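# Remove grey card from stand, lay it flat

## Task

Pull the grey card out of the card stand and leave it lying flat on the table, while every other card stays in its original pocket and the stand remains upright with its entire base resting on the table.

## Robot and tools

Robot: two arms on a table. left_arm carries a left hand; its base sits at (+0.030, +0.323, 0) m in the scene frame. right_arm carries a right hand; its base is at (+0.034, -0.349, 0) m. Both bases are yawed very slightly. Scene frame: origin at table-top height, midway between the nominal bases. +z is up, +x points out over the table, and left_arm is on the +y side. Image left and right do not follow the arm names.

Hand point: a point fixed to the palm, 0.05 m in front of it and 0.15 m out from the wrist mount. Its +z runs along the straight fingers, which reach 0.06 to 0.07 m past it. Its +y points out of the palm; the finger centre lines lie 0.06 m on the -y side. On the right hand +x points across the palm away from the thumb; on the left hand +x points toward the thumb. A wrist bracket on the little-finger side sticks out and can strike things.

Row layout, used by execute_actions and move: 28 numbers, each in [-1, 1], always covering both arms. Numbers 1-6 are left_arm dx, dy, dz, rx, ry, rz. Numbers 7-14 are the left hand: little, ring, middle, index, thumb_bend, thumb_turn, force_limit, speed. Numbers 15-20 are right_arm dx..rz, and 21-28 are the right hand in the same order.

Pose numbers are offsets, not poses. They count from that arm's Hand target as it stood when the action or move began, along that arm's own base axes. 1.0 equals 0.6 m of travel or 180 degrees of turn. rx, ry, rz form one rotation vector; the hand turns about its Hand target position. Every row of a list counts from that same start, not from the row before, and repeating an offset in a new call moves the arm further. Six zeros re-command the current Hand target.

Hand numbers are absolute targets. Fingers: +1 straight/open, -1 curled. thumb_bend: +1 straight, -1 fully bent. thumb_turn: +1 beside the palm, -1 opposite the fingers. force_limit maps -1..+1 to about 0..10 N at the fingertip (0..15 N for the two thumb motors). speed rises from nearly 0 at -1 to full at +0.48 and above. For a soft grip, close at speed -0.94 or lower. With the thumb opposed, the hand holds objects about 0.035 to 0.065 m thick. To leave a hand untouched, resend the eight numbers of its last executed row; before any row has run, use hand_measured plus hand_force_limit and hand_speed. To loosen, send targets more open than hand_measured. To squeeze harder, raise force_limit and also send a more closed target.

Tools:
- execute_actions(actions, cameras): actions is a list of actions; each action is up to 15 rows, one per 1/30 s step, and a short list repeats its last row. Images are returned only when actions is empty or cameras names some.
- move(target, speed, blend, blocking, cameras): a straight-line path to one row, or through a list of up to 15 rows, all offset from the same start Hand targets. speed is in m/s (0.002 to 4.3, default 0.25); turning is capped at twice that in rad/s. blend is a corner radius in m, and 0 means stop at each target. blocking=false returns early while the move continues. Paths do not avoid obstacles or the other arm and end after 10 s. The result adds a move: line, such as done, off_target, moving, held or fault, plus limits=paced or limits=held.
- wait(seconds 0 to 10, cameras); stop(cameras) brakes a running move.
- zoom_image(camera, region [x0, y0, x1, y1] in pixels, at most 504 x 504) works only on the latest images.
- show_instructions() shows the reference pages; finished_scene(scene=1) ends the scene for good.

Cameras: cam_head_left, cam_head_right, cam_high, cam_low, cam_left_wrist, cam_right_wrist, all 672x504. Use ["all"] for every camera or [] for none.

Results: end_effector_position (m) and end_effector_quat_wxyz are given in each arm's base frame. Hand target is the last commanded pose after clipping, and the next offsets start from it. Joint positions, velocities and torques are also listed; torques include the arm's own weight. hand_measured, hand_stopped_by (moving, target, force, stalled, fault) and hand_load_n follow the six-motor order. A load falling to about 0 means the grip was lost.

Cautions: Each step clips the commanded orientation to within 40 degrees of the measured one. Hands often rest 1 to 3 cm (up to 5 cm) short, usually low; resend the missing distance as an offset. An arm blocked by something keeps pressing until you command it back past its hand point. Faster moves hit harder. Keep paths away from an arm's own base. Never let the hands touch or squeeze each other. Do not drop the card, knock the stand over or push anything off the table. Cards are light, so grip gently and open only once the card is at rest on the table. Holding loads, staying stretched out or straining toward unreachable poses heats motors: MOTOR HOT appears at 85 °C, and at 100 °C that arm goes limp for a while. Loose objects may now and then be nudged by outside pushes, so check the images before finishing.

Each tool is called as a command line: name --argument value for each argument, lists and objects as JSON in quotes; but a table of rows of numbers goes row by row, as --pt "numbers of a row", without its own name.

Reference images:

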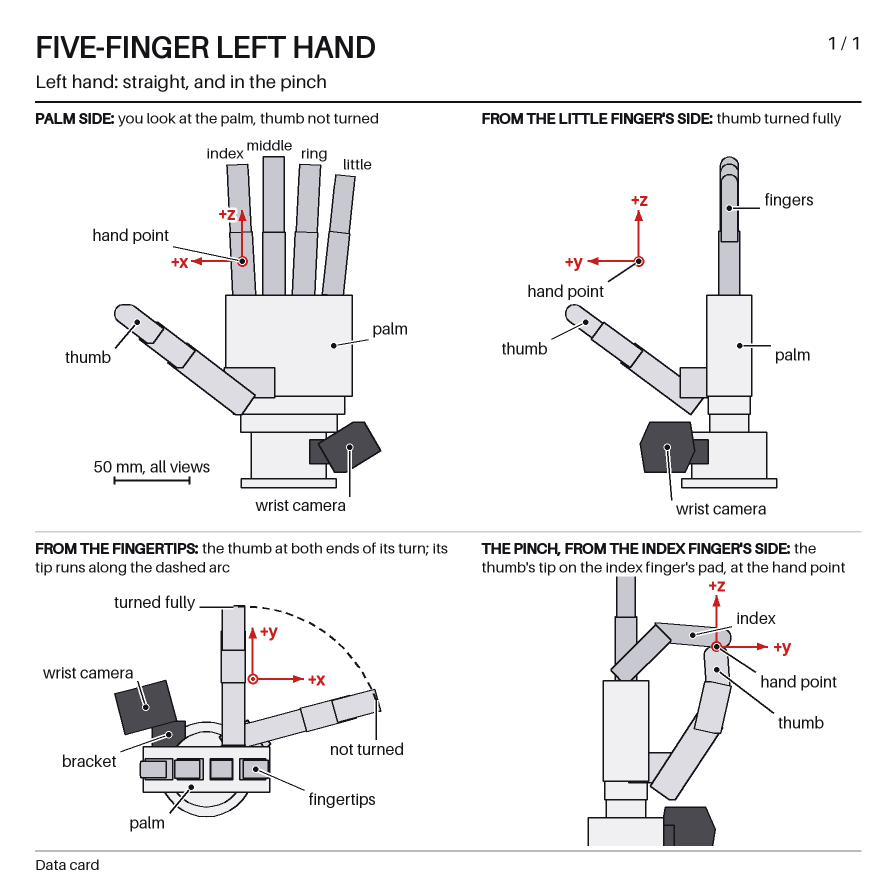

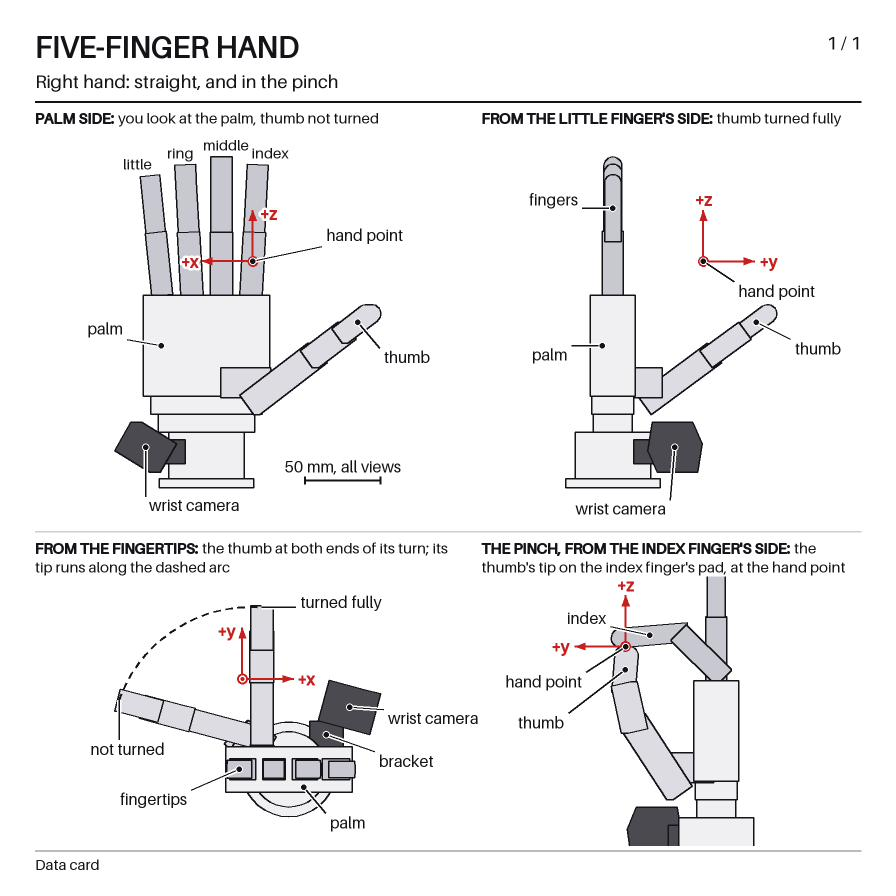

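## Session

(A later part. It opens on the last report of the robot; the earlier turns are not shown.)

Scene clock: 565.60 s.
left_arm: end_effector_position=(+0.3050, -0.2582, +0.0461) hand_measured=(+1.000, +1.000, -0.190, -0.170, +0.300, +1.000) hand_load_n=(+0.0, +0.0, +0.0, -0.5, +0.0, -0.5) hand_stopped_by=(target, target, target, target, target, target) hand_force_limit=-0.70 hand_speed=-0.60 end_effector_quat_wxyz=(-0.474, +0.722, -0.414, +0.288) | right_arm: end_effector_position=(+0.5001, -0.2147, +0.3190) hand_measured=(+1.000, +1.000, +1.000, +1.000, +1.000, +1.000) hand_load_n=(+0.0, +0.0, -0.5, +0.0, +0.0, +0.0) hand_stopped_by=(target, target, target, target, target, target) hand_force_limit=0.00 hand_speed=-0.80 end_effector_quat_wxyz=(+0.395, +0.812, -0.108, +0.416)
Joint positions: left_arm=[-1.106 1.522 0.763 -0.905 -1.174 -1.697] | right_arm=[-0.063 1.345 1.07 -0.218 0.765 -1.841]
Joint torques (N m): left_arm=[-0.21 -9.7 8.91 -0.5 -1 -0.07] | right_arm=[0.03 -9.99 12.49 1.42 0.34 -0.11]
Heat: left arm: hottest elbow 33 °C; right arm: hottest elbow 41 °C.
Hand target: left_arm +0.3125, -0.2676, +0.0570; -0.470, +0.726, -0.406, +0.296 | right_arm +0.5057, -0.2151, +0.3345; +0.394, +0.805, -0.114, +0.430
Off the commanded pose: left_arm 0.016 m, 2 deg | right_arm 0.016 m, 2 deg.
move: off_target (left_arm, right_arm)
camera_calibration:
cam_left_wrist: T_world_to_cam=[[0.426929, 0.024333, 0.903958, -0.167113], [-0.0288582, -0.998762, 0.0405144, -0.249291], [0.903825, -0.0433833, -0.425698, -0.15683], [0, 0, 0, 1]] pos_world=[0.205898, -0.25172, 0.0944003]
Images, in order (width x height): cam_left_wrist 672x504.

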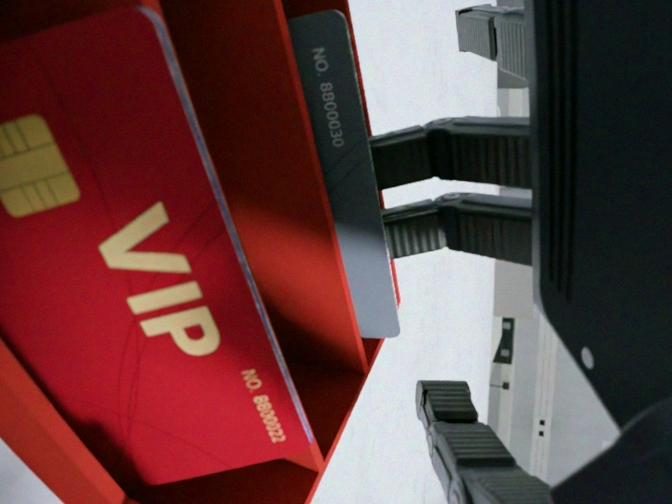

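move --pt "-0.010 -0.005 0.003 0 0 0.0 1 1 -0.19 -0.17 0.3 1 -0.7 -0.6 0 0 0 0 0 0 1 1 1 1 1 1 0 -0.8" --speed 0.05 --cameras '["cam_left_wrist"]'

Scene clock: 567.17 s.
left_arm: end_effector_position=(+0.3009, -0.2520, +0.0465) hand_measured=(+1.000, +1.000, -0.190, -0.170, +0.300, +1.000) hand_load_n=(+0.0, +0.0, +0.0, +0.0, +0.0, +0.0) hand_stopped_by=(target, target, target, target, target, target) hand_force_limit=-0.70 hand_speed=-0.60 end_effector_quat_wxyz=(-0.479, +0.722, -0.413, +0.281) | right_arm: end_effector_position=(+0.5001, -0.2147, +0.3190) hand_measured=(+1.000, +1.000, +1.000, +1.000, +1.000, +1.000) hand_load_n=(+0.0, +0.0, +0.0, +0.0, +0.0, +0.0) hand_stopped_by=(target, target, target, target, target, target) hand_force_limit=0.00 hand_speed=-0.80 end_effector_quat_wxyz=(+0.395, +0.812, -0.108, +0.416)
Joint positions: left_arm=[-1.111 1.522 0.763 -0.957 -1.174 -1.738] | right_arm=[-0.063 1.345 1.07 -0.218 0.765 -1.841]
Joint torques (N m): left_arm=[-1.38 -9.35 9.73 -0.58 -0.89 -0.13] | right_arm=[0.03 -10.11 12.45 1.44 0.34 -0.09]
Heat: left arm: hottest elbow 33 °C; right arm: hottest elbow 41 °C.
Hand target: left_arm +0.3065, -0.2706, +0.0588; -0.470, +0.726, -0.406, +0.296 | right_arm +0.5057, -0.2151, +0.3345; +0.394, +0.805, -0.114, +0.430
Off the commanded pose: left_arm 0.023 m, 2 deg | right_arm 0.016 m, 2 deg.
move: off_target (left_arm, right_arm)
camera_calibration:
cam_left_wrist: T_world_to_cam=[[0.430797, 0.0172507, 0.902284, -0.168674], [-0.0172946, -0.999476, 0.0273663, -0.246319], [0.902283, -0.027394, -0.430273, -0.147939], [0, 0, 0, 1]] pos_world=[0.201887, -0.247333, 0.0952784]
Images, in order (width x height): cam_left_wrist 672x504.

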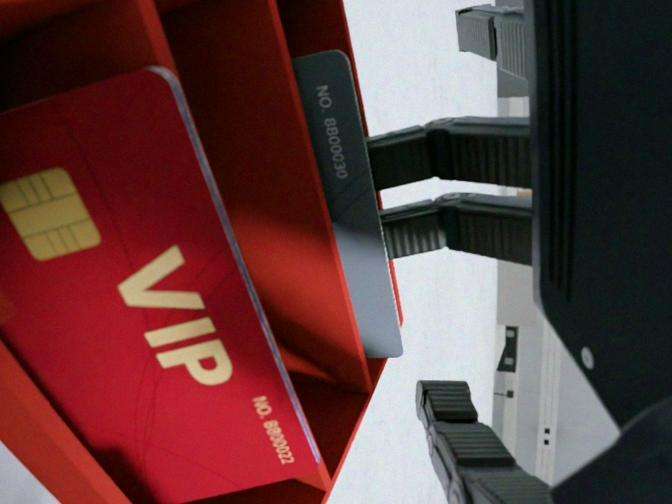

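move --pt "-0.010 -0.007 0.002 0 0 0.005 1 1 -0.19 -0.17 0.3 1 -0.7 -0.6 0 0 0 0 0 0 1 1 1 1 1 1 0 -0.8" --speed 0.05 --cameras '["cam_left_wrist"]'

Scene clock: 568.80 s.
left_arm: end_effector_position=(+0.2961, -0.2567, +0.0529) hand_measured=(+1.000, +1.000, -0.190, -0.170, +0.300, +1.000) hand_load_n=(+0.0, +0.0, +0.5, +0.0, +0.0, +0.0) hand_stopped_by=(target, target, target, target, target, target) hand_force_limit=-0.70 hand_speed=-0.60 end_effector_quat_wxyz=(-0.479, +0.726, -0.404, +0.282) | right_arm: end_effector_position=(+0.5001, -0.2147, +0.3190) hand_measured=(+1.000, +1.000, +1.000, +1.000, +1.000, +1.000) hand_load_n=(+0.0, +0.0, +0.0, +0.0, +0.0, +0.0) hand_stopped_by=(target, target, target, target, target, target) hand_force_limit=0.00 hand_speed=-0.80 end_effector_quat_wxyz=(+0.395, +0.812, -0.108, +0.416)
Joint positions: left_arm=[-1.132 1.53 0.79 -1.048 -1.17 -1.83] | right_arm=[-0.063 1.345 1.07 -0.218 0.765 -1.841]
Joint torques (N m): left_arm=[-1.38 -8.47 9.78 -0.66 -0.77 -0.12] | right_arm=[0.09 -10.05 12.45 1.4 0.35 -0.1]
Heat: left arm: hottest elbow 33 °C; right arm: hottest elbow 41 °C.
Hand target: left_arm +0.3005, -0.2747, +0.0599; -0.472, +0.729, -0.400, +0.292 | right_arm +0.5057, -0.2151, +0.3345; +0.394, +0.805, -0.114, +0.430
Off the commanded pose: left_arm 0.020 m, 2 deg | right_arm 0.016 m, 2 deg.
move: off_target (left_arm, right_arm)
camera_calibration:
cam_left_wrist: T_world_to_cam=[[0.422812, 0.0330637, 0.905614, -0.166065], [-0.00249584, -0.999288, 0.037649, -0.256116], [0.906214, -0.0181787, -0.422428, -0.140181], [0, 0, 0, 1]] pos_world=[0.196609, -0.252991, 0.100817]
Images, in order (width x height): cam_left_wrist 672x504.

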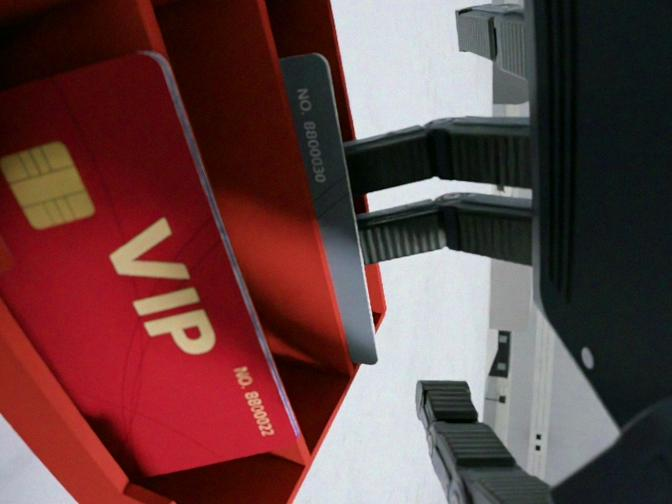

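move --pt "0.008 0.010 -0.022 0 0 0.0 1 1 -0.19 -0.17 0.3 1 -0.7 -0.6 0 0 0 0 0 0 1 1 1 1 1 1 0 -0.8" --speed 0.05

Scene clock: 570.33 s.
left_arm: end_effector_position=(+0.3001, -0.2653, +0.0475) hand_measured=(+1.000, +1.000, -0.190, -0.170, +0.300, +1.000) hand_load_n=(-0.5, +0.0, +0.0, +0.0, +0.0, +0.0) hand_stopped_by=(target, target, target, target, target, target) hand_force_limit=-0.70 hand_speed=-0.60 end_effector_quat_wxyz=(-0.472, +0.728, -0.403, +0.292) | right_arm: end_effector_position=(+0.5001, -0.2147, +0.3190) hand_measured=(+1.000, +1.000, +1.000, +1.000, +1.000, +1.000) hand_load_n=(+0.0, +0.0, +0.0, +0.0, +0.0, +0.0) hand_stopped_by=(target, target, target, target, target, target) hand_force_limit=0.00 hand_speed=-0.80 end_effector_quat_wxyz=(+0.395, +0.812, -0.108, +0.416)
Joint positions: left_arm=[-1.13 1.545 0.79 -0.986 -1.17 -1.804] | right_arm=[-0.063 1.345 1.07 -0.218 0.765 -1.841]
Joint torques (N m): left_arm=[0.03 -8.7 7.25 0.36 -0.95 0.03] | right_arm=[-0.09 -10.05 12.51 1.4 0.34 -0.1]
Heat: left arm: hottest elbow 33 °C; right arm: hottest elbow 41 °C.
Hand target: left_arm +0.3053, -0.2687, +0.0467; -0.472, +0.729, -0.400, +0.292 | right_arm +0.5057, -0.2151, +0.3345; +0.394, +0.805, -0.114, +0.430
Off the commanded pose: left_arm 0.006 m, 0 deg | right_arm 0.016 m, 2 deg.
move: off_target (right_arm)

move --pt "-0.002 0.012 -0.018 0 0 0.0 1 1 -0.19 -0.17 0.3 1 -0.7 -0.6 0 0 0 0 0 0 1 1 1 1 1 1 0 -0.8" --speed 0.05 --cameras '["cam_left_wrist"]'

Scene clock: 571.53 s.
left_arm: end_effector_position=(+0.3026, -0.2668, +0.0424) hand_measured=(+1.000, +1.000, -0.190, -0.170, +0.300, +1.000) hand_load_n=(+0.0, +0.0, +0.0, +0.0, +0.0, -0.5) hand_stopped_by=(target, target, target, target, target, target) hand_force_limit=-0.70 hand_speed=-0.60 end_effector_quat_wxyz=(-0.467, +0.731, -0.398, +0.299) | right_arm: end_effector_position=(+0.5001, -0.2147, +0.3190) hand_measured=(+1.000, +1.000, +1.000, +1.000, +1.000, +1.000) hand_load_n=(+0.0, +0.0, +0.0, +0.0, +0.0, +0.0) hand_stopped_by=(target, target, target, target, target, target) hand_force_limit=0.00 hand_speed=-0.80 end_effector_quat_wxyz=(+0.395, +0.812, -0.108, +0.416)
Joint positions: left_arm=[-1.125 1.55 0.777 -0.935 -1.171 -1.789] | right_arm=[-0.063 1.345 1.07 -0.218 0.765 -1.841]
Joint torques (N m): left_arm=[0.03 -8.64 5.48 0.38 -0.98 0.03] | right_arm=[-0.03 -9.99 12.45 1.4 0.34 -0.09]
Heat: left arm: hottest elbow 33 °C; right arm: hottest elbow 41 °C.
Hand target: left_arm +0.3041, -0.2617, +0.0361; -0.472, +0.729, -0.400, +0.292 | right_arm +0.5057, -0.2151, +0.3345; +0.394, +0.805, -0.114, +0.430
Off the commanded pose: left_arm 0.008 m, 1 deg | right_arm 0.016 m, 2 deg.
move: off_target (right_arm)
camera_calibration:
cam_left_wrist: T_world_to_cam=[[0.408586, 0.0651305, 0.910393, -0.146334], [-0.0131596, -0.996927, 0.0772272, -0.263608], [0.912625, -0.0435343, -0.406473, -0.160119], [0, 0, 0, 1]] pos_world=[0.20245, -0.260237, 0.0884948]
Images, in order (width x height): cam_left_wrist 672x504.

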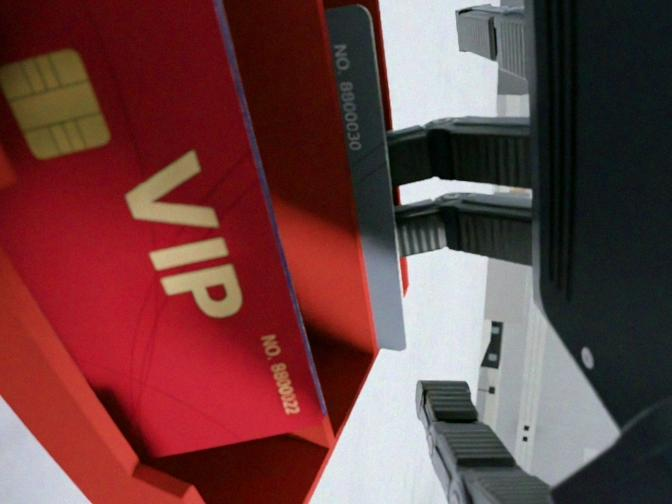

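move --pt "0 0 -0.006 0 0 0.0 1 1 -0.19 -0.17 0.3 1 -0.7 -0.6 0 0 0 0 0 0 1 1 1 1 1 1 0 -0.8" --pt "0.005 -0.015 0.010 0 0 0.0 1 1 -0.19 -0.17 0.3 1 -0.7 -0.6 0 0 0 0 0 0 1 1 1 1 1 1 0 -0.8" --speed 0.05 --cameras '["cam_left_wrist"]'

Scene clock: 573.57 s.
left_arm: end_effector_position=(+0.3017, -0.2649, +0.0396) hand_measured=(+1.000, +1.000, -0.190, -0.170, +0.300, +1.000) hand_load_n=(-0.5, +0.0, +0.0, +0.0, +0.0, +0.0) hand_stopped_by=(target, target, target, target, target, target) hand_force_limit=-0.70 hand_speed=-0.60 end_effector_quat_wxyz=(-0.470, +0.729, -0.402, +0.294) | right_arm: end_effector_position=(+0.5001, -0.2147, +0.3190) hand_measured=(+1.000, +1.000, +1.000, +1.000, +1.000, +1.000) hand_load_n=(+0.0, +0.0, +0.0, +0.0, +0.0, +0.0) hand_stopped_by=(target, target, target, target, target, target) hand_force_limit=0.00 hand_speed=-0.80 end_effector_quat_wxyz=(+0.395, +0.812, -0.108, +0.416)
Joint positions: left_arm=[-1.125 1.557 0.777 -0.942 -1.171 -1.788] | right_arm=[-0.063 1.345 1.07 -0.218 0.765 -1.841]
Joint torques (N m): left_arm=[-0.21 -8.64 8.23 -0.58 -0.96 -0.03] | right_arm=[-0.09 -10.11 12.49 1.43 0.35 -0.1]
Heat: left arm: hottest elbow 33 °C; right arm: hottest elbow 41 °C.
Hand target: left_arm +0.3071, -0.2707, +0.0420; -0.472, +0.729, -0.400, +0.292 | right_arm +0.5057, -0.2151, +0.3345; +0.394, +0.805, -0.114, +0.430
Off the commanded pose: left_arm 0.008 m, 0 deg | right_arm 0.016 m, 2 deg.
move: off_target (right_arm)
camera_calibration:
cam_left_wrist: T_world_to_cam=[[0.41461, 0.052556, 0.90848, -0.148619], [-0.0130423, -0.997885, 0.0636803, -0.26133], [0.909906, -0.0382511, -0.413047, -0.157843], [0, 0, 0, 1]] pos_world=[0.201833, -0.259004, 0.0864625]
Images, in order (width x height): cam_left_wrist 672x504.

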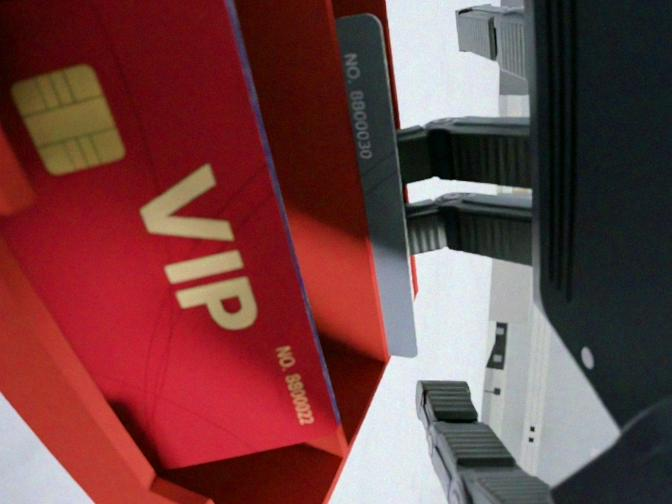

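move --pt "-0.005 -0.003 0.010 0 0 0.0 1 1 -0.19 -0.17 0.3 1 -0.7 -0.6 0 0 0 0 0 0 1 1 1 1 1 1 0 -0.8" --speed 0.05 --cameras '["cam_left_wrist"]'

Scene clock: 574.80 s.
left_arm: end_effector_position=(+0.2986, -0.2579, +0.0396) hand_measured=(+1.000, +1.000, -0.190, -0.170, +0.300, +1.000) hand_load_n=(+0.0, +0.0, +0.0, +0.0, +0.0, -0.5) hand_stopped_by=(target, target, target, target, target, target) hand_force_limit=-0.70 hand_speed=-0.60 end_effector_quat_wxyz=(-0.478, +0.725, -0.407, +0.283) | right_arm: end_effector_position=(+0.5001, -0.2147, +0.3190) hand_measured=(+1.000, +1.000, +1.000, +1.000, +1.000, +1.000) hand_load_n=(+0.0, -0.5, +0.5, +0.0, +0.0, +0.0) hand_stopped_by=(target, target, target, target, target, target) hand_force_limit=0.00 hand_speed=-0.80 end_effector_quat_wxyz=(+0.395, +0.812, -0.108, +0.416)
Joint positions: left_arm=[-1.125 1.557 0.777 -0.983 -1.171 -1.802] | right_arm=[-0.063 1.345 1.07 -0.218 0.765 -1.841]
Joint torques (N m): left_arm=[-0.97 -9.17 9.09 -0.64 -0.88 -0.12] | right_arm=[-0.15 -10.11 12.45 1.43 0.34 -0.1]
Heat: left arm: hottest elbow 34 °C; right arm: hottest elbow 41 °C.
Hand target: left_arm +0.3041, -0.2725, +0.0480; -0.472, +0.729, -0.400, +0.292 | right_arm +0.5057, -0.2151, +0.3345; +0.394, +0.805, -0.114, +0.430
Off the commanded pose: left_arm 0.018 m, 2 deg | right_arm 0.016 m, 2 deg.
move: off_target (left_arm, right_arm)
camera_calibration:
cam_left_wrist: T_world_to_cam=[[0.424959, 0.0307681, 0.90469, -0.156325], [-0.00718885, -0.999276, 0.0373618, -0.255476], [0.905184, -0.0223809, -0.42443, -0.148819], [0, 0, 0, 1]] pos_world=[0.199304, -0.253812, 0.0878071]
Images, in order (width x height): cam_left_wrist 672x504.

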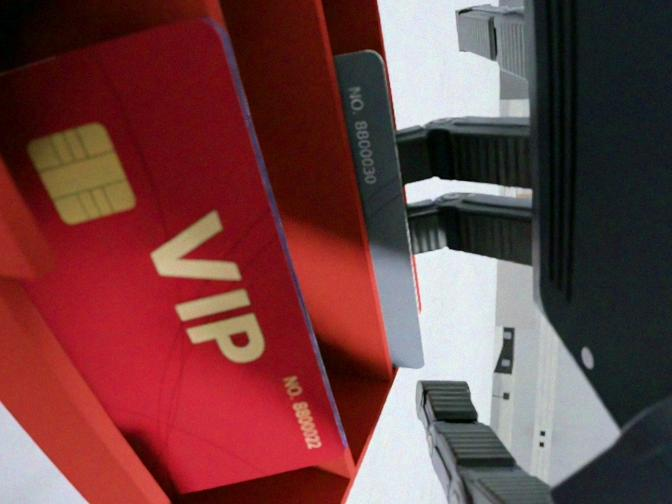

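move --pt "-0.003 0.001 0.018 0 0 0.0 1 1 -0.19 -0.17 0.3 1 -0.7 -0.6 0 0 0 0 0 0 1 1 1 1 1 1 0 -0.8" --speed 0.04 --cameras '["cam_left_wrist"]'

Scene clock: 576.30 s.
left_arm: end_effector_position=(+0.2967, -0.2535, +0.0432) hand_measured=(+1.000, +1.000, -0.190, -0.170, +0.300, +1.000) hand_load_n=(+0.0, +0.0, +0.0, +0.0, +0.0, +0.0) hand_stopped_by=(target, target, target, target, target, target) hand_force_limit=-0.70 hand_speed=-0.60 end_effector_quat_wxyz=(-0.485, +0.722, -0.410, +0.274) | right_arm: end_effector_position=(+0.5001, -0.2147, +0.3190) hand_measured=(+1.000, +1.000, +1.000, +1.000, +1.000, +1.000) hand_load_n=(+0.0, +0.0, +0.0, +0.0, +0.0, +0.0) hand_stopped_by=(target, target, target, target, target, target) hand_force_limit=0.00 hand_speed=-0.80 end_effector_quat_wxyz=(+0.395, +0.812, -0.108, +0.416)
Joint positions: left_arm=[-1.125 1.552 0.783 -1.025 -1.171 -1.812] | right_arm=[-0.063 1.345 1.07 -0.218 0.765 -1.841]
Joint torques (N m): left_arm=[-1.26 -10.52 9.4 -0.72 -0.84 -0.13] | right_arm=[-0.21 -10.17 12.46 1.39 0.34 -0.1]
Heat: left arm: hottest elbow 34 °C; right arm: hottest elbow 41 °C.
Hand target: left_arm +0.3024, -0.2720, +0.0589; -0.472, +0.729, -0.400, +0.292 | right_arm +0.5057, -0.2151, +0.3345; +0.394, +0.805, -0.114, +0.430
Off the commanded pose: left_arm 0.025 m, 3 deg | right_arm 0.016 m, 2 deg.
move: off_target (left_arm, right_arm)
camera_calibration:
cam_left_wrist: T_world_to_cam=[[0.432845, 0.0140223, 0.901359, -0.165306], [-0.00330585, -0.999848, 0.017142, -0.251534], [0.901462, -0.0103996, -0.432733, -0.140838], [0, 0, 0, 1]] pos_world=[0.19768, -0.250642, 0.0923671]
Images, in order (width x height): cam_left_wrist 672x504.

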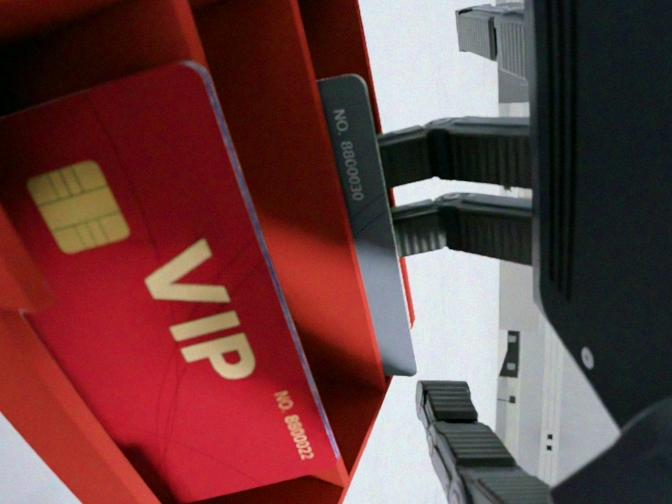

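move --pt "0.014 -0.010 -0.004 0 0 0.0 1 1 -0.19 -0.17 0.3 1 -0.7 -0.6 0 0 0 0 0 0 1 1 1 1 1 1 0 -0.8" --speed 0.05 --cameras '["cam_left_wrist"]'

Scene clock: 577.87 s.
left_arm: end_effector_position=(+0.3004, -0.2618, +0.0476) hand_measured=(+1.000, +1.000, -0.190, -0.170, +0.300, +1.000) hand_load_n=(+0.0, -0.5, +0.0, +0.0, +0.0, +0.0) hand_stopped_by=(target, target, target, target, target, target) hand_force_limit=-0.70 hand_speed=-0.60 end_effector_quat_wxyz=(-0.480, +0.724, -0.409, +0.280) | right_arm: end_effector_position=(+0.5001, -0.2147, +0.3190) hand_measured=(+1.000, +1.000, +1.000, +1.000, +1.000, +1.000) hand_load_n=(+0.0, +0.0, +0.0, +0.0, +0.0, +0.0) hand_stopped_by=(target, target, target, target, target, target) hand_force_limit=0.00 hand_speed=-0.80 end_effector_quat_wxyz=(+0.395, +0.812, -0.108, +0.416)
Joint positions: left_arm=[-1.125 1.552 0.8 -1.015 -1.171 -1.798] | right_arm=[-0.063 1.345 1.07 -0.218 0.765 -1.841]
Joint torques (N m): left_arm=[-0.21 -9.17 9.59 0.28 -0.97 0.02] | right_arm=[-0.03 -9.93 12.49 1.36 0.34 -0.09]
Heat: left arm: hottest elbow 34 °C; right arm: hottest elbow 41 °C.
Hand target: left_arm +0.3107, -0.2779, +0.0565; -0.472, +0.729, -0.400, +0.292 | right_arm +0.5057, -0.2151, +0.3345; +0.394, +0.805, -0.114, +0.430
Off the commanded pose: left_arm 0.021 m, 2 deg | right_arm 0.016 m, 2 deg.
move: off_target (left_arm, right_arm)
camera_calibration:
cam_left_wrist: T_world_to_cam=[[0.428183, 0.0238827, 0.903377, -0.166885], [-0.00865389, -0.999497, 0.0305256, -0.258967], [0.903651, -0.0208883, -0.42776, -0.14605], [0, 0, 0, 1]] pos_world=[0.201194, -0.257902, 0.0961909]
Images, in order (width x height): cam_left_wrist 672x504.

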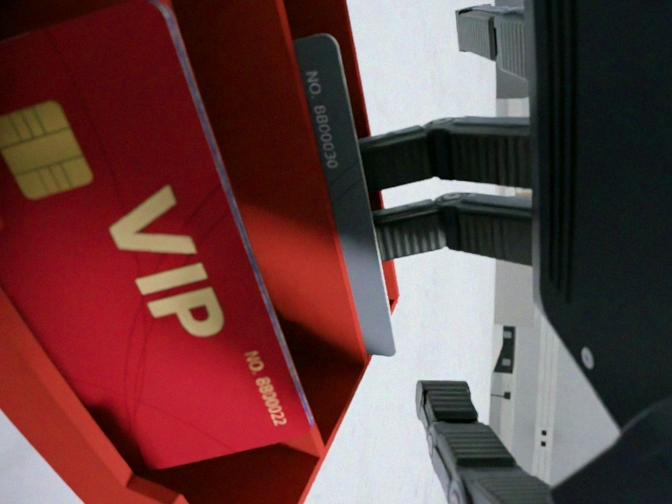

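move --pt "-0.006 -0.002 0.017 0 0 0.0 1 1 -0.19 -0.17 0.3 1 -0.7 -0.6 0 0 0 0 0 0 1 1 1 1 1 1 0 -0.8" --speed 0.04 --cameras '["cam_left_wrist"]'

Scene clock: 579.40 s.
left_arm: end_effector_position=(+0.3003, -0.2615, +0.0509) hand_measured=(+1.000, +1.000, -0.190, -0.170, +0.300, +1.000) hand_load_n=(+0.0, +0.0, +0.0, +0.0, +0.0, +0.0) hand_stopped_by=(target, target, target, target, target, target) hand_force_limit=-0.70 hand_speed=-0.60 end_effector_quat_wxyz=(-0.484, +0.722, -0.411, +0.276) | right_arm: end_effector_position=(+0.5001, -0.2147, +0.3190) hand_measured=(+1.000, +1.000, +1.000, +1.000, +1.000, +1.000) hand_load_n=(+0.0, +0.0, +0.0, +0.0, +0.0, +0.0) hand_stopped_by=(target, target, target, target, target, target) hand_force_limit=0.00 hand_speed=-0.80 end_effector_quat_wxyz=(+0.395, +0.812, -0.108, +0.416)
Joint positions: left_arm=[-1.125 1.552 0.811 -1.044 -1.171 -1.803] | right_arm=[-0.063 1.345 1.07 -0.218 0.765 -1.841]
Joint velocities: left_arm=[within noise] | right_arm=[-0.005 -0.005 0.012 -0.002 -0.168 -0.037]
Joint torques (N m): left_arm=[-0.97 -10.46 9.76 -0.66 -0.87 -0.13] | right_arm=[-0.15 -9.93 12.49 1.43 0.35 -0.11]
Heat: left arm: hottest elbow 34 °C; right arm: hottest elbow 41 °C.
Hand target: left_arm +0.3072, -0.2792, +0.0667; -0.472, +0.729, -0.400, +0.292 | right_arm +0.5057, -0.2151, +0.3345; +0.394, +0.805, -0.114, +0.430
Off the commanded pose: left_arm 0.025 m, 3 deg | right_arm 0.016 m, 2 deg.
move: off_target (left_arm, right_arm)
camera_calibration:
cam_left_wrist: T_world_to_cam=[[0.433132, 0.013677, 0.901227, -0.173872], [-0.00678586, -0.999807, 0.0184344, -0.25879], [0.901305, -0.0141001, -0.432956, -0.141824], [0, 0, 0, 1]] pos_world=[0.20138, -0.258362, 0.100066]
Images, in order (width x height): cam_left_wrist 672x504.

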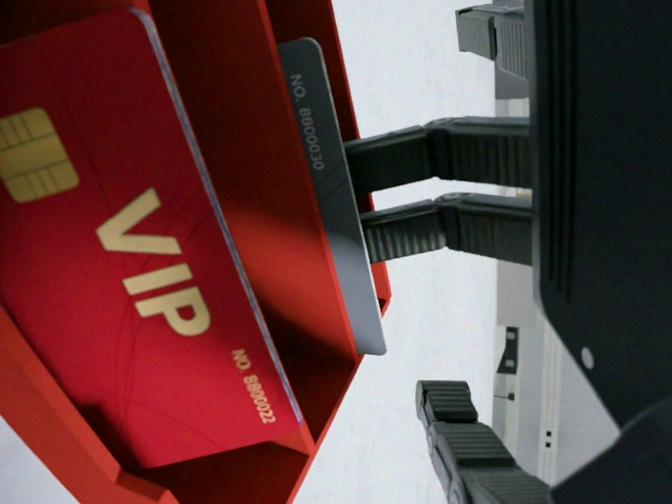

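move --pt "-0.012 -0.003 -0.006 0 0 0.0 1 1 -0.19 -0.17 0.3 1 -0.7 -0.6 0 0 0 0 0 0 1 1 1 1 1 1 0 -0.8" --speed 0.04 --cameras '["cam_left_wrist"]'

Scene clock: 580.93 s.
left_arm: end_effector_position=(+0.2953, -0.2619, +0.0521) hand_measured=(+1.000, +1.000, -0.190, -0.170, +0.300, +1.000) hand_load_n=(+0.0, +0.0, +0.5, +0.0, +0.5, +0.0) hand_stopped_by=(target, target, target, target, target, target) hand_force_limit=-0.70 hand_speed=-0.60 end_effector_quat_wxyz=(-0.482, +0.724, -0.407, +0.279) | right_arm: end_effector_position=(+0.5001, -0.2147, +0.3190) hand_measured=(+1.000, +1.000, +1.000, +1.000, +1.000, +1.000) hand_load_n=(+0.0, +0.0, +0.0, +0.0, +0.0, +0.0) hand_stopped_by=(target, target, target, target, target, target) hand_force_limit=0.00 hand_speed=-0.80 end_effector_quat_wxyz=(+0.395, +0.812, -0.108, +0.416)
Joint positions: left_arm=[-1.14 1.552 0.811 -1.079 -1.169 -1.853] | right_arm=[-0.063 1.345 1.07 -0.218 0.765 -1.841]
Joint torques (N m): left_arm=[-1.44 -9.52 9.8 -0.73 -0.76 -0.12] | right_arm=[-0.09 -9.93 12.48 1.39 0.34 -0.11]
Heat: left arm: hottest elbow 34 °C; right arm: hottest elbow 41 °C.
Hand target: left_arm +0.3000, -0.2808, +0.0631; -0.472, +0.729, -0.400, +0.292 | right_arm +0.5057, -0.2151, +0.3345; +0.394, +0.805, -0.114, +0.430
Off the commanded pose: left_arm 0.023 m, 2 deg | right_arm 0.016 m, 2 deg.
move: off_target (left_arm, right_arm)
camera_calibration:
cam_left_wrist: T_world_to_cam=[[0.426493, 0.0238774, 0.904176, -0.168282], [-0.00219884, -0.999621, 0.0274351, -0.260992], [0.904488, -0.013689, -0.426279, -0.13798], [0, 0, 0, 1]] pos_world=[0.195999, -0.258764, 0.100499]
Images, in order (width x height): cam_left_wrist 672x504.

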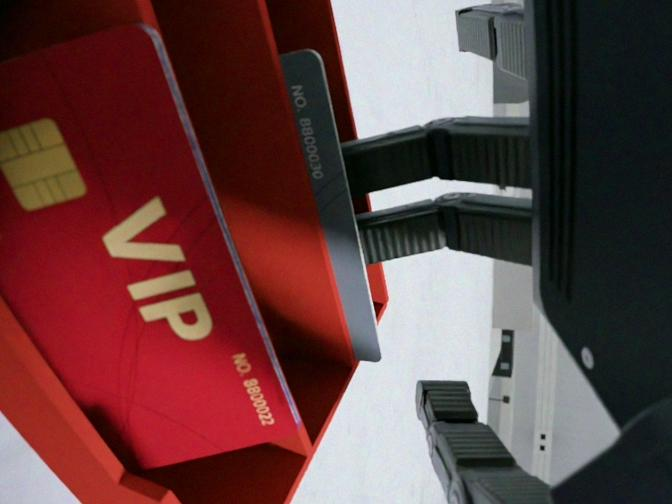

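move --pt "-0.004 0.002 0.013 0 0 0.0 1 1 -0.19 -0.17 0.3 1 -0.7 -0.6 0 0 0 0 0 0 1 1 1 1 1 1 0 -0.8" --speed 0.04 --cameras '["cam_left_wrist"]'

Scene clock: 582.23 s.
left_arm: end_effector_position=(+0.2930, -0.2600, +0.0543) hand_measured=(+1.000, +1.000, -0.190, -0.170, +0.300, +1.000) hand_load_n=(+0.0, +0.0, +0.5, +0.0, +0.0, +0.0) hand_stopped_by=(target, target, target, target, target, target) hand_force_limit=-0.70 hand_speed=-0.60 end_effector_quat_wxyz=(-0.486, +0.722, -0.410, +0.274) | right_arm: end_effector_position=(+0.5001, -0.2147, +0.3190) hand_measured=(+1.000, +1.000, +1.000, +1.000, +1.000, +1.000) hand_load_n=(+0.0, +0.0, +0.0, +0.0, +0.0, +0.0) hand_stopped_by=(target, target, target, target, target, target) hand_force_limit=0.00 hand_speed=-0.80 end_effector_quat_wxyz=(+0.395, +0.812, -0.108, +0.416)
Joint positions: left_arm=[-1.144 1.551 0.817 -1.111 -1.168 -1.865] | right_arm=[-0.063 1.345 1.07 -0.218 0.765 -1.841]
Joint torques (N m): left_arm=[-1.44 -10.75 9.69 -0.8 -0.75 -0.13] | right_arm=[-0.03 -9.99 12.46 1.39 0.34 -0.1]
Heat: left arm: hottest elbow 34 °C; right arm: hottest elbow 41 °C.
Hand target: left_arm +0.2976, -0.2796, +0.0709; -0.472, +0.729, -0.400, +0.292 | right_arm +0.5057, -0.2151, +0.3345; +0.394, +0.805, -0.114, +0.430
Off the commanded pose: left_arm 0.026 m, 3 deg | right_arm 0.016 m, 2 deg.
move: off_target (left_arm, right_arm)
camera_calibration:
cam_left_wrist: T_world_to_cam=[[0.431724, 0.0117341, 0.901929, -0.173869], [-0.00125026, -0.999907, 0.0136073, -0.258762], [0.902005, -0.00700222, -0.431669, -0.132198], [0, 0, 0, 1]] pos_world=[0.193984, -0.257624, 0.103273]
Images, in order (width x height): cam_left_wrist 672x504.

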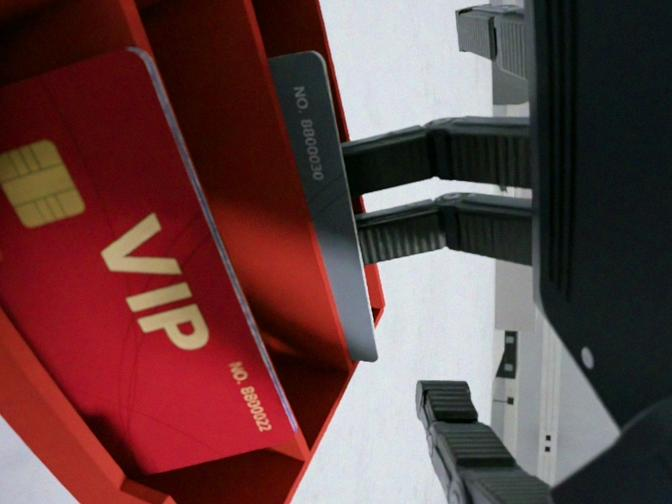

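move --pt "-0.003 0.000 0.011 0 0 0.0 1 1 -0.19 -0.17 0.3 1 -0.7 -0.6 0 0 0 0 0 0 1 1 1 1 1 1 0 -0.8" --speed 0.04 --cameras '["cam_left_wrist"]'

Scene clock: 583.53 s.
left_arm: end_effector_position=(+0.2913, -0.2602, +0.0608) hand_measured=(+1.000, +1.000, -0.190, -0.170, +0.300, +1.000) hand_load_n=(+0.0, +0.0, +0.0, +0.0, +0.0, -0.5) hand_stopped_by=(target, target, target, target, target, target) hand_force_limit=-0.70 hand_speed=-0.60 end_effector_quat_wxyz=(-0.486, +0.722, -0.410, +0.274) | right_arm: end_effector_position=(+0.5001, -0.2147, +0.3190) hand_measured=(+1.000, +1.000, +1.000, +1.000, +1.000, +1.000) hand_load_n=(+0.0, +0.0, +0.0, +0.0, +0.0, +0.0) hand_stopped_by=(target, target, target, target, target, target) hand_force_limit=0.00 hand_speed=-0.80 end_effector_quat_wxyz=(+0.395, +0.812, -0.108, +0.416)
Joint positions: left_arm=[-1.149 1.538 0.823 -1.141 -1.167 -1.876] | right_arm=[-0.063 1.345 1.07 -0.218 0.765 -1.841]
Joint torques (N m): left_arm=[-1.49 -10.64 9.84 -0.85 -0.75 -0.13] | right_arm=[-0.03 -9.99 12.46 1.42 0.35 -0.1]
Heat: left arm: hottest elbow 34 °C; right arm: hottest elbow 41 °C.
Hand target: left_arm +0.2957, -0.2796, +0.0774; -0.472, +0.729, -0.400, +0.292 | right_arm +0.5057, -0.2151, +0.3345; +0.394, +0.805, -0.114, +0.430
Off the commanded pose: left_arm 0.026 m, 3 deg | right_arm 0.016 m, 2 deg.
move: off_target (left_arm, right_arm)
camera_calibration:
cam_left_wrist: T_world_to_cam=[[0.431527, 0.0116951, 0.902024, -0.178979], [-0.00163094, -0.999904, 0.0137444, -0.258996], [0.902099, -0.00740224, -0.431467, -0.128004], [0, 0, 0, 1]] pos_world=[0.192284, -0.257826, 0.109774]
Images, in order (width x height): cam_left_wrist 672x504.

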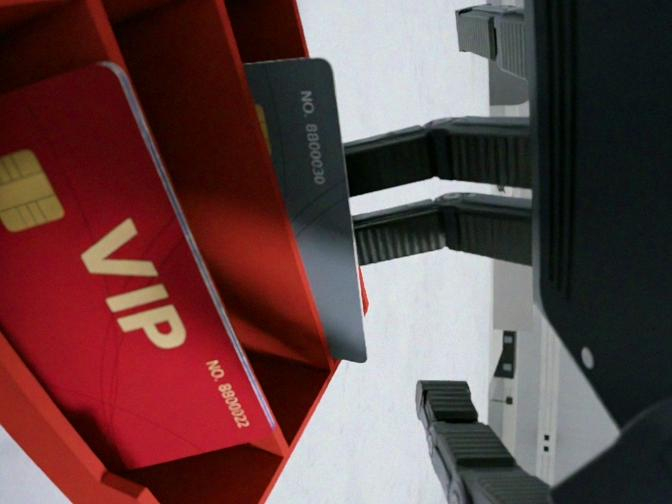

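move --pt "0 0 0 0 0 0 1 1 -0.19 -0.17 0.3 0.0 -0.6 -0.6 0 0 0 0 0 0 1 1 1 1 1 1 0 -0.8" --speed 0.05 --cameras '["cam_left_wrist"]'

Scene clock: 586.30 s.
left_arm: end_effector_position=(+0.2913, -0.2603, +0.0608) hand_measured=(+1.000, +1.000, -0.190, -0.170, +0.300, +0.000) hand_load_n=(+0.0, +0.0, +0.0, +0.0, +0.0, +0.0) hand_stopped_by=(target, target, target, target, target, target) hand_force_limit=-0.60 hand_speed=-0.60 end_effector_quat_wxyz=(-0.486, +0.722, -0.409, +0.274) | right_arm: end_effector_position=(+0.5001, -0.2147, +0.3190) hand_measured=(+1.000, +1.000, +1.000, +1.000, +1.000, +1.000) hand_load_n=(+0.0, +0.0, +0.0, +0.0, +0.0, +0.0) hand_stopped_by=(target, target, target, target, target, target) hand_force_limit=0.00 hand_speed=-0.80 end_effector_quat_wxyz=(+0.395, +0.812, -0.108, +0.416)
Joint positions: left_arm=[-1.149 1.538 0.823 -1.141 -1.167 -1.877] | right_arm=[-0.063 1.345 1.07 -0.218 0.765 -1.841]
Joint torques (N m): left_arm=[-1.44 -10.58 9.84 -0.84 -0.75 -0.12] | right_arm=[-0.09 -10.05 12.46 1.36 0.35 -0.11]
Heat: left arm: hottest elbow 34 °C; right arm: hottest elbow 41 °C.
Hand target: left_arm +0.2957, -0.2796, +0.0774; -0.472, +0.729, -0.400, +0.292 | right_arm +0.5057, -0.2151, +0.3345; +0.394, +0.805, -0.114, +0.430
Off the commanded pose: left_arm 0.026 m, 3 deg | right_arm 0.016 m, 2 deg.
move: off_target (left_arm, right_arm)
camera_calibration:
cam_left_wrist: T_world_to_cam=[[0.431241, 0.0123662, 0.902152, -0.178767], [-0.00134534, -0.999896, 0.0143491, -0.259116], [0.902236, -0.00740161, -0.43118, -0.128062], [0, 0, 0, 1]] pos_world=[0.192285, -0.257826, 0.109775]
Images, in order (width x height): cam_left_wrist 672x504.

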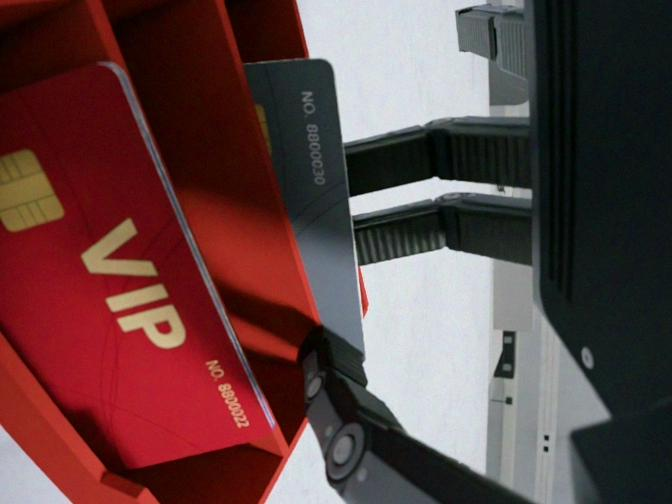

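move --pt "0 0 0 0 0 0 1 1 -0.19 -0.17 0.3 -0.5 -0.6 -0.6 0 0 0 0 0 0 1 1 1 1 1 1 0 -0.8" --speed 0.05 --cameras '["cam_left_wrist"]'

move --pt "0 0 0 0 0 0 1 1 -0.19 -0.17 0.3 -1 -0.6 -0.6 0 0 0 0 0 0 1 1 1 1 1 1 0 -0.8" --speed 0.05 --cameras '["cam_left_wrist"]'

Scene clock: 587.47 s.
left_arm: end_effector_position=(+0.2913, -0.2603, +0.0608) hand_measured=(+1.000, +1.000, -0.190, -0.170, +0.300, -0.500) hand_load_n=(+0.0, +0.0, +0.0, +0.0, +0.0, +0.0) hand_stopped_by=(target, target, target, target, target, target) hand_force_limit=-0.60 hand_speed=-0.60 end_effector_quat_wxyz=(-0.486, +0.722, -0.409, +0.274) | right_arm: end_effector_position=(+0.5001, -0.2147, +0.3190) hand_measured=(+1.000, +1.000, +1.000, +1.000, +1.000, +1.000) hand_load_n=(+0.0, +0.0, +0.0, +0.0, +0.0, +0.0) hand_stopped_by=(target, target, target, target, target, target) hand_force_limit=0.00 hand_speed=-0.80 end_effector_quat_wxyz=(+0.395, +0.812, -0.108, +0.416)
Joint positions: left_arm=[-1.149 1.538 0.823 -1.141 -1.167 -1.877] | right_arm=[-0.063 1.345 1.07 -0.218 0.765 -1.841]
Joint torques (N m): left_arm=[-1.44 -10.58 9.84 -0.84 -0.74 -0.12] | right_arm=[-0.21 -10.17 12.48 1.36 0.34 -0.1]
Heat: left arm: hottest elbow 34 °C; right arm: hottest elbow 41 °C.
Hand target: left_arm +0.2957, -0.2796, +0.0774; -0.472, +0.729, -0.400, +0.292 | right_arm +0.5057, -0.2151, +0.3345; +0.394, +0.805, -0.114, +0.430
Off the commanded pose: left_arm 0.026 m, 3 deg | right_arm 0.016 m, 2 deg.
move: off_target (left_arm, right_arm)
camera_calibration:
cam_left_wrist: T_world_to_cam=[[0.431241, 0.0123662, 0.902152, -0.178767], [-0.00134534, -0.999896, 0.0143491, -0.259116], [0.902236, -0.00740161, -0.43118, -0.128062], [0, 0, 0, 1]] pos_world=[0.192285, -0.257826, 0.109775]
Images, in order (width x height): cam_left_wrist 672x504.

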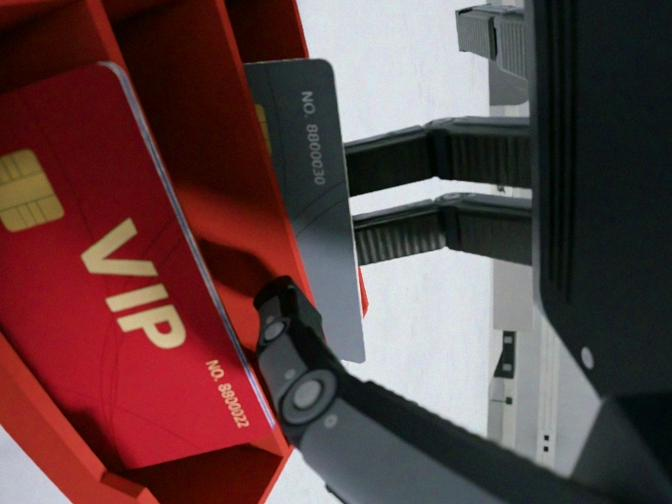

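Scene clock: 588.40 s.
left_arm: end_effector_position=(+0.2913, -0.2603, +0.0608) hand_measured=(+1.000, +1.000, -0.190, -0.170, +0.300, -1.000) hand_load_n=(+0.0, +0.0, +0.5, +0.0, +0.0, +0.0) hand_stopped_by=(target, target, target, target, target, target) hand_force_limit=-0.60 hand_speed=-0.60 end_effector_quat_wxyz=(-0.486, +0.722, -0.409, +0.274) | right_arm: end_effector_position=(+0.5001, -0.2147, +0.3190) hand_measured=(+1.000, +1.000, +1.000, +1.000, +1.000, +1.000) hand_load_n=(+0.0, +0.0, +0.0, +0.0, +0.0, +0.0) hand_stopped_by=(target, target, target, target, target, target) hand_force_limit=0.00 hand_speed=-0.80 end_effector_quat_wxyz=(+0.395, +0.812, -0.108, +0.416)
Joint positions: left_arm=[-1.149 1.538 0.823 -1.141 -1.167 -1.877] | right_arm=[-0.063 1.345 1.07 -0.218 0.765 -1.841]
Joint torques (N m): left_arm=[-1.44 -10.64 9.84 -0.85 -0.74 -0.12] | right_arm=[-0.15 -9.82 12.42 1.36 0.34 -0.11]
Heat: left arm: hottest elbow 34 °C; right arm: hottest elbow 41 °C.
Hand target: left_arm +0.2957, -0.2796, +0.0774; -0.472, +0.729, -0.400, +0.292 | right_arm +0.5057, -0.2151, +0.3345; +0.394, +0.805, -0.114, +0.430
Off the commanded pose: left_arm 0.026 m, 3 deg | right_arm 0.016 m, 2 deg.
move: off_target (left_arm, right_arm)
camera_calibration:
cam_left_wrist: T_world_to_cam=[[0.431241, 0.0123662, 0.902152, -0.178767], [-0.00134534, -0.999896, 0.0143491, -0.259116], [0.902236, -0.00740161, -0.43118, -0.128062], [0, 0, 0, 1]] pos_world=[0.192285, -0.257826, 0.109775]
Images, in order (width x height): cam_left_wrist 672x504.

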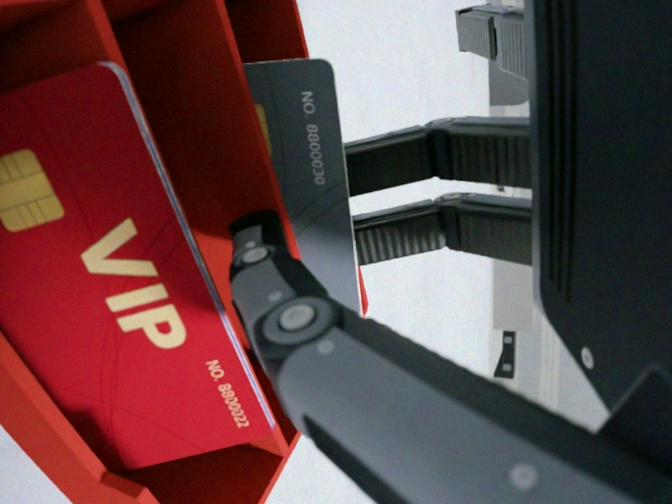

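move --pt "0 0 0 0 0 0 1 1 -0.19 -0.17 0.15 -1 -0.8 -0.9 0 0 0 0 0 0 1 1 1 1 1 1 0 -0.8" --speed 0.05 --cameras '["cam_left_wrist"]'

Scene clock: 589.87 s.
left_arm: end_effector_position=(+0.2911, -0.2602, +0.0608) hand_measured=(+1.000, +1.000, -0.190, -0.170, +0.150, -1.000) hand_load_n=(+0.0, +0.0, +2.0, +0.0, +0.5, +0.0) hand_stopped_by=(target, target, target, target, target, target) hand_force_limit=-0.80 hand_speed=-0.90 end_effector_quat_wxyz=(-0.486, +0.722, -0.410, +0.274) | right_arm: end_effector_position=(+0.5001, -0.2147, +0.3190) hand_measured=(+1.000, +1.000, +1.000, +1.000, +1.000, +1.000) hand_load_n=(+0.0, +0.0, +0.0, +0.0, +0.0, +0.0) hand_stopped_by=(target, target, target, target, target, target) hand_force_limit=0.00 hand_speed=-0.80 end_effector_quat_wxyz=(+0.395, +0.812, -0.108, +0.416)
Joint positions: left_arm=[-1.149 1.538 0.823 -1.142 -1.167 -1.877] | right_arm=[-0.063 1.345 1.07 -0.218 0.765 -1.841]
Joint torques (N m): left_arm=[-1.38 -10.58 9.84 -0.83 -0.75 -0.12] | right_arm=[-0.03 -9.93 12.46 1.42 0.33 -0.09]
Heat: left arm: hottest elbow 34 °C; right arm: hottest elbow 41 °C.
Hand target: left_arm +0.2958, -0.2795, +0.0774; -0.472, +0.729, -0.400, +0.292 | right_arm +0.5057, -0.2151, +0.3345; +0.394, +0.805, -0.114, +0.430
Off the commanded pose: left_arm 0.026 m, 3 deg | right_arm 0.016 m, 2 deg.
move: off_target (left_arm, right_arm)
camera_calibration:
cam_left_wrist: T_world_to_cam=[[0.431527, 0.0115617, 0.902026, -0.179018], [-0.00168862, -0.999906, 0.0136242, -0.258974], [0.902098, -0.00740238, -0.431467, -0.12778], [0, 0, 0, 1]] pos_world=[0.192084, -0.257826, 0.109874]
Images, in order (width x height): cam_left_wrist 672x504.

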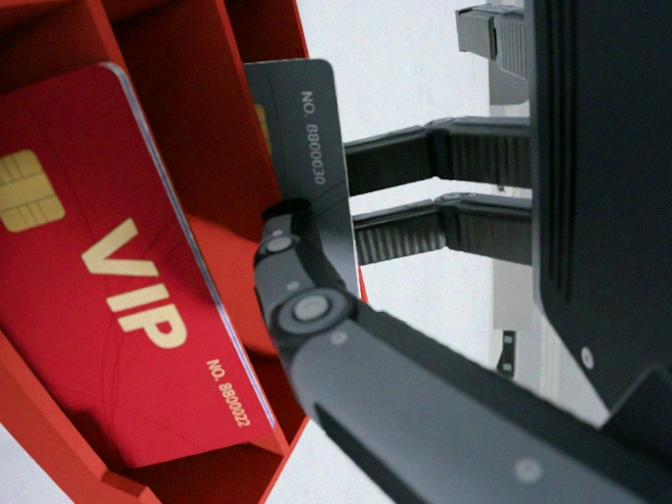

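move --pt "0 0 0 0 0 0 1 1 -0.19 -0.17 0.11 -1 -0.72 -0.92 0 0 0 0 0 0 1 1 1 1 1 1 0 -0.8" --speed 0.05 --cameras '["cam_left_wrist","cam_low","cam_high"]'

zoom_image --camera "cam_left_wrist" --region '[230, 180, 380, 340]'

zoom_image --camera "cam_low" --region '[350, 235, 420, 290]'

Scene clock: 590.57 s.
left_arm: end_effector_position=(+0.2910, -0.2603, +0.0608) hand_measured=(+1.000, +1.000, -0.190, -0.170, +0.130, -1.000) hand_load_n=(+0.0, +0.0, +2.0, +0.0, +2.0, +0.5) hand_stopped_by=(target, target, target, target, force, target) hand_force_limit=-0.72 hand_speed=-0.92 end_effector_quat_wxyz=(-0.486, +0.721, -0.410, +0.274) | right_arm: end_effector_position=(+0.5001, -0.2147, +0.3190) hand_measured=(+1.000, +1.000, +1.000, +1.000, +1.000, +1.000) hand_load_n=(+0.0, +0.0, +0.0, +0.0, +0.0, +0.0) hand_stopped_by=(target, target, target, target, target, target) hand_force_limit=0.00 hand_speed=-0.80 end_effector_quat_wxyz=(+0.395, +0.812, -0.108, +0.416)
Joint positions: left_arm=[-1.15 1.538 0.823 -1.142 -1.167 -1.877] | right_arm=[-0.063 1.345 1.07 -0.218 0.765 -1.841]
Joint torques (N m): left_arm=[-1.38 -10.52 9.84 -0.83 -0.75 -0.12] | right_arm=[-0.03 -9.88 12.46 1.37 0.35 -0.09]
Heat: left arm: hottest elbow 34 °C; right arm: hottest elbow 41 °C.
Hand target: left_arm +0.2957, -0.2796, +0.0774; -0.472, +0.729, -0.400, +0.292 | right_arm +0.5057, -0.2151, +0.3345; +0.394, +0.805, -0.114, +0.430
Off the commanded pose: left_arm 0.026 m, 3 deg | right_arm 0.016 m, 2 deg.
move: off_target (left_arm, right_arm)
camera_calibration:
cam_left_wrist: T_world_to_cam=[[0.431532, 0.0113892, 0.902026, -0.17902], [-0.00212403, -0.999905, 0.0136412, -0.258894], [0.902095, -0.00780253, -0.431467, -0.127793], [0, 0, 0, 1]] pos_world=[0.191984, -0.257828, 0.109874]
Images, in order (width x height): cam_high 672x504, cam_low 672x504, cam_left_wrist 672x504.

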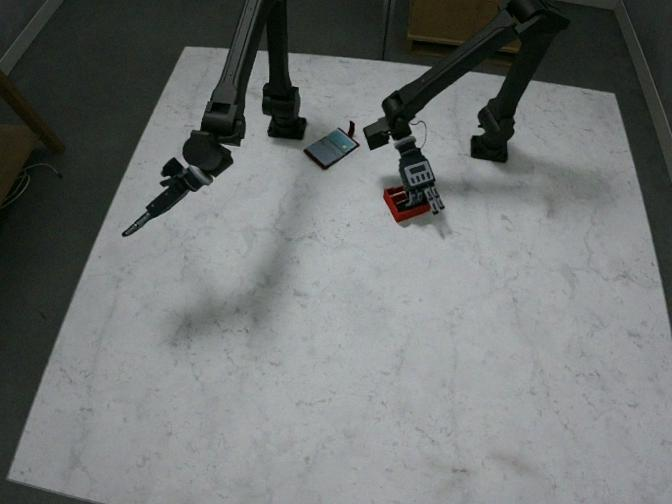

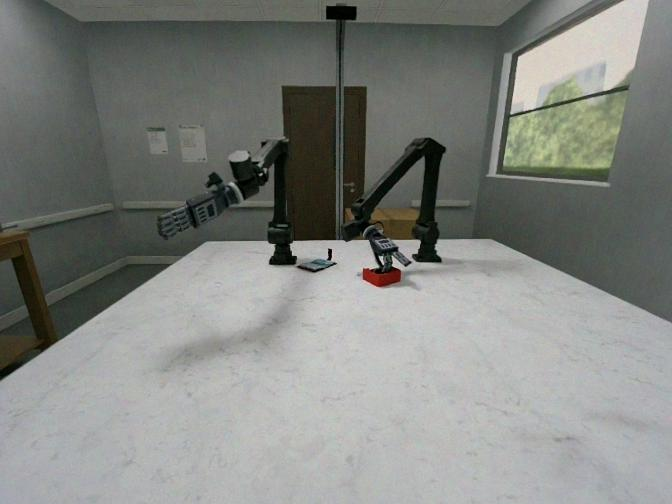

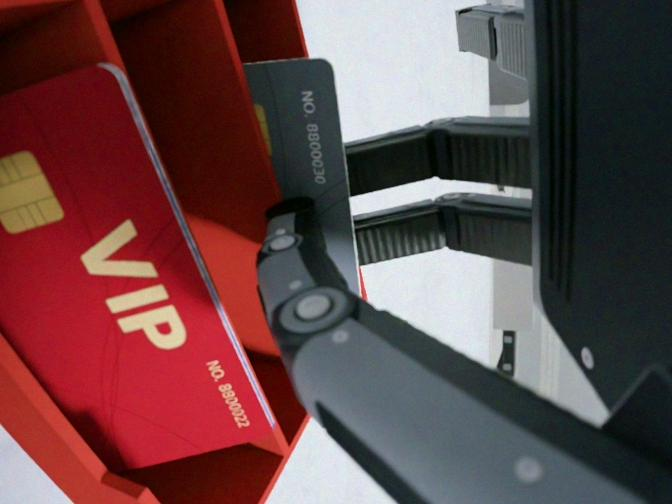

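Scaled by 3.150 from the camera's 672x504 image, which has a finer 960x720 frame.

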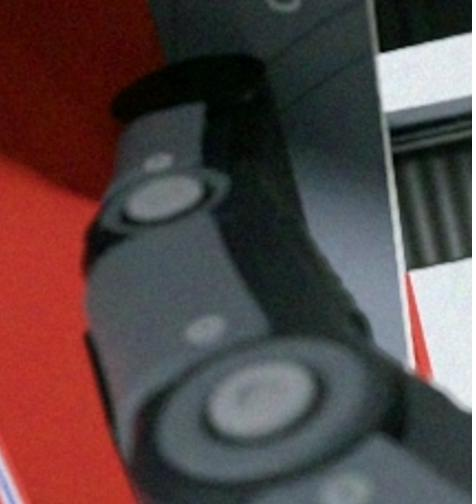

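Scaled by 7.200 from the camera's 672x504 image, which has a finer 960x720 frame.

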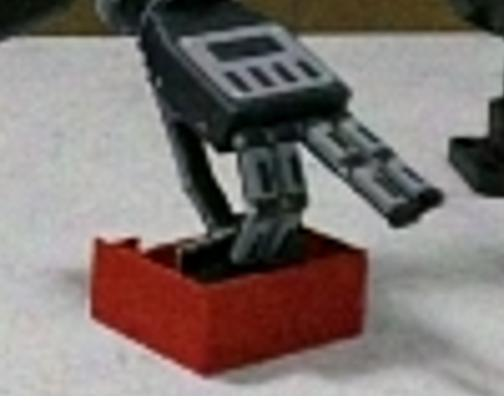

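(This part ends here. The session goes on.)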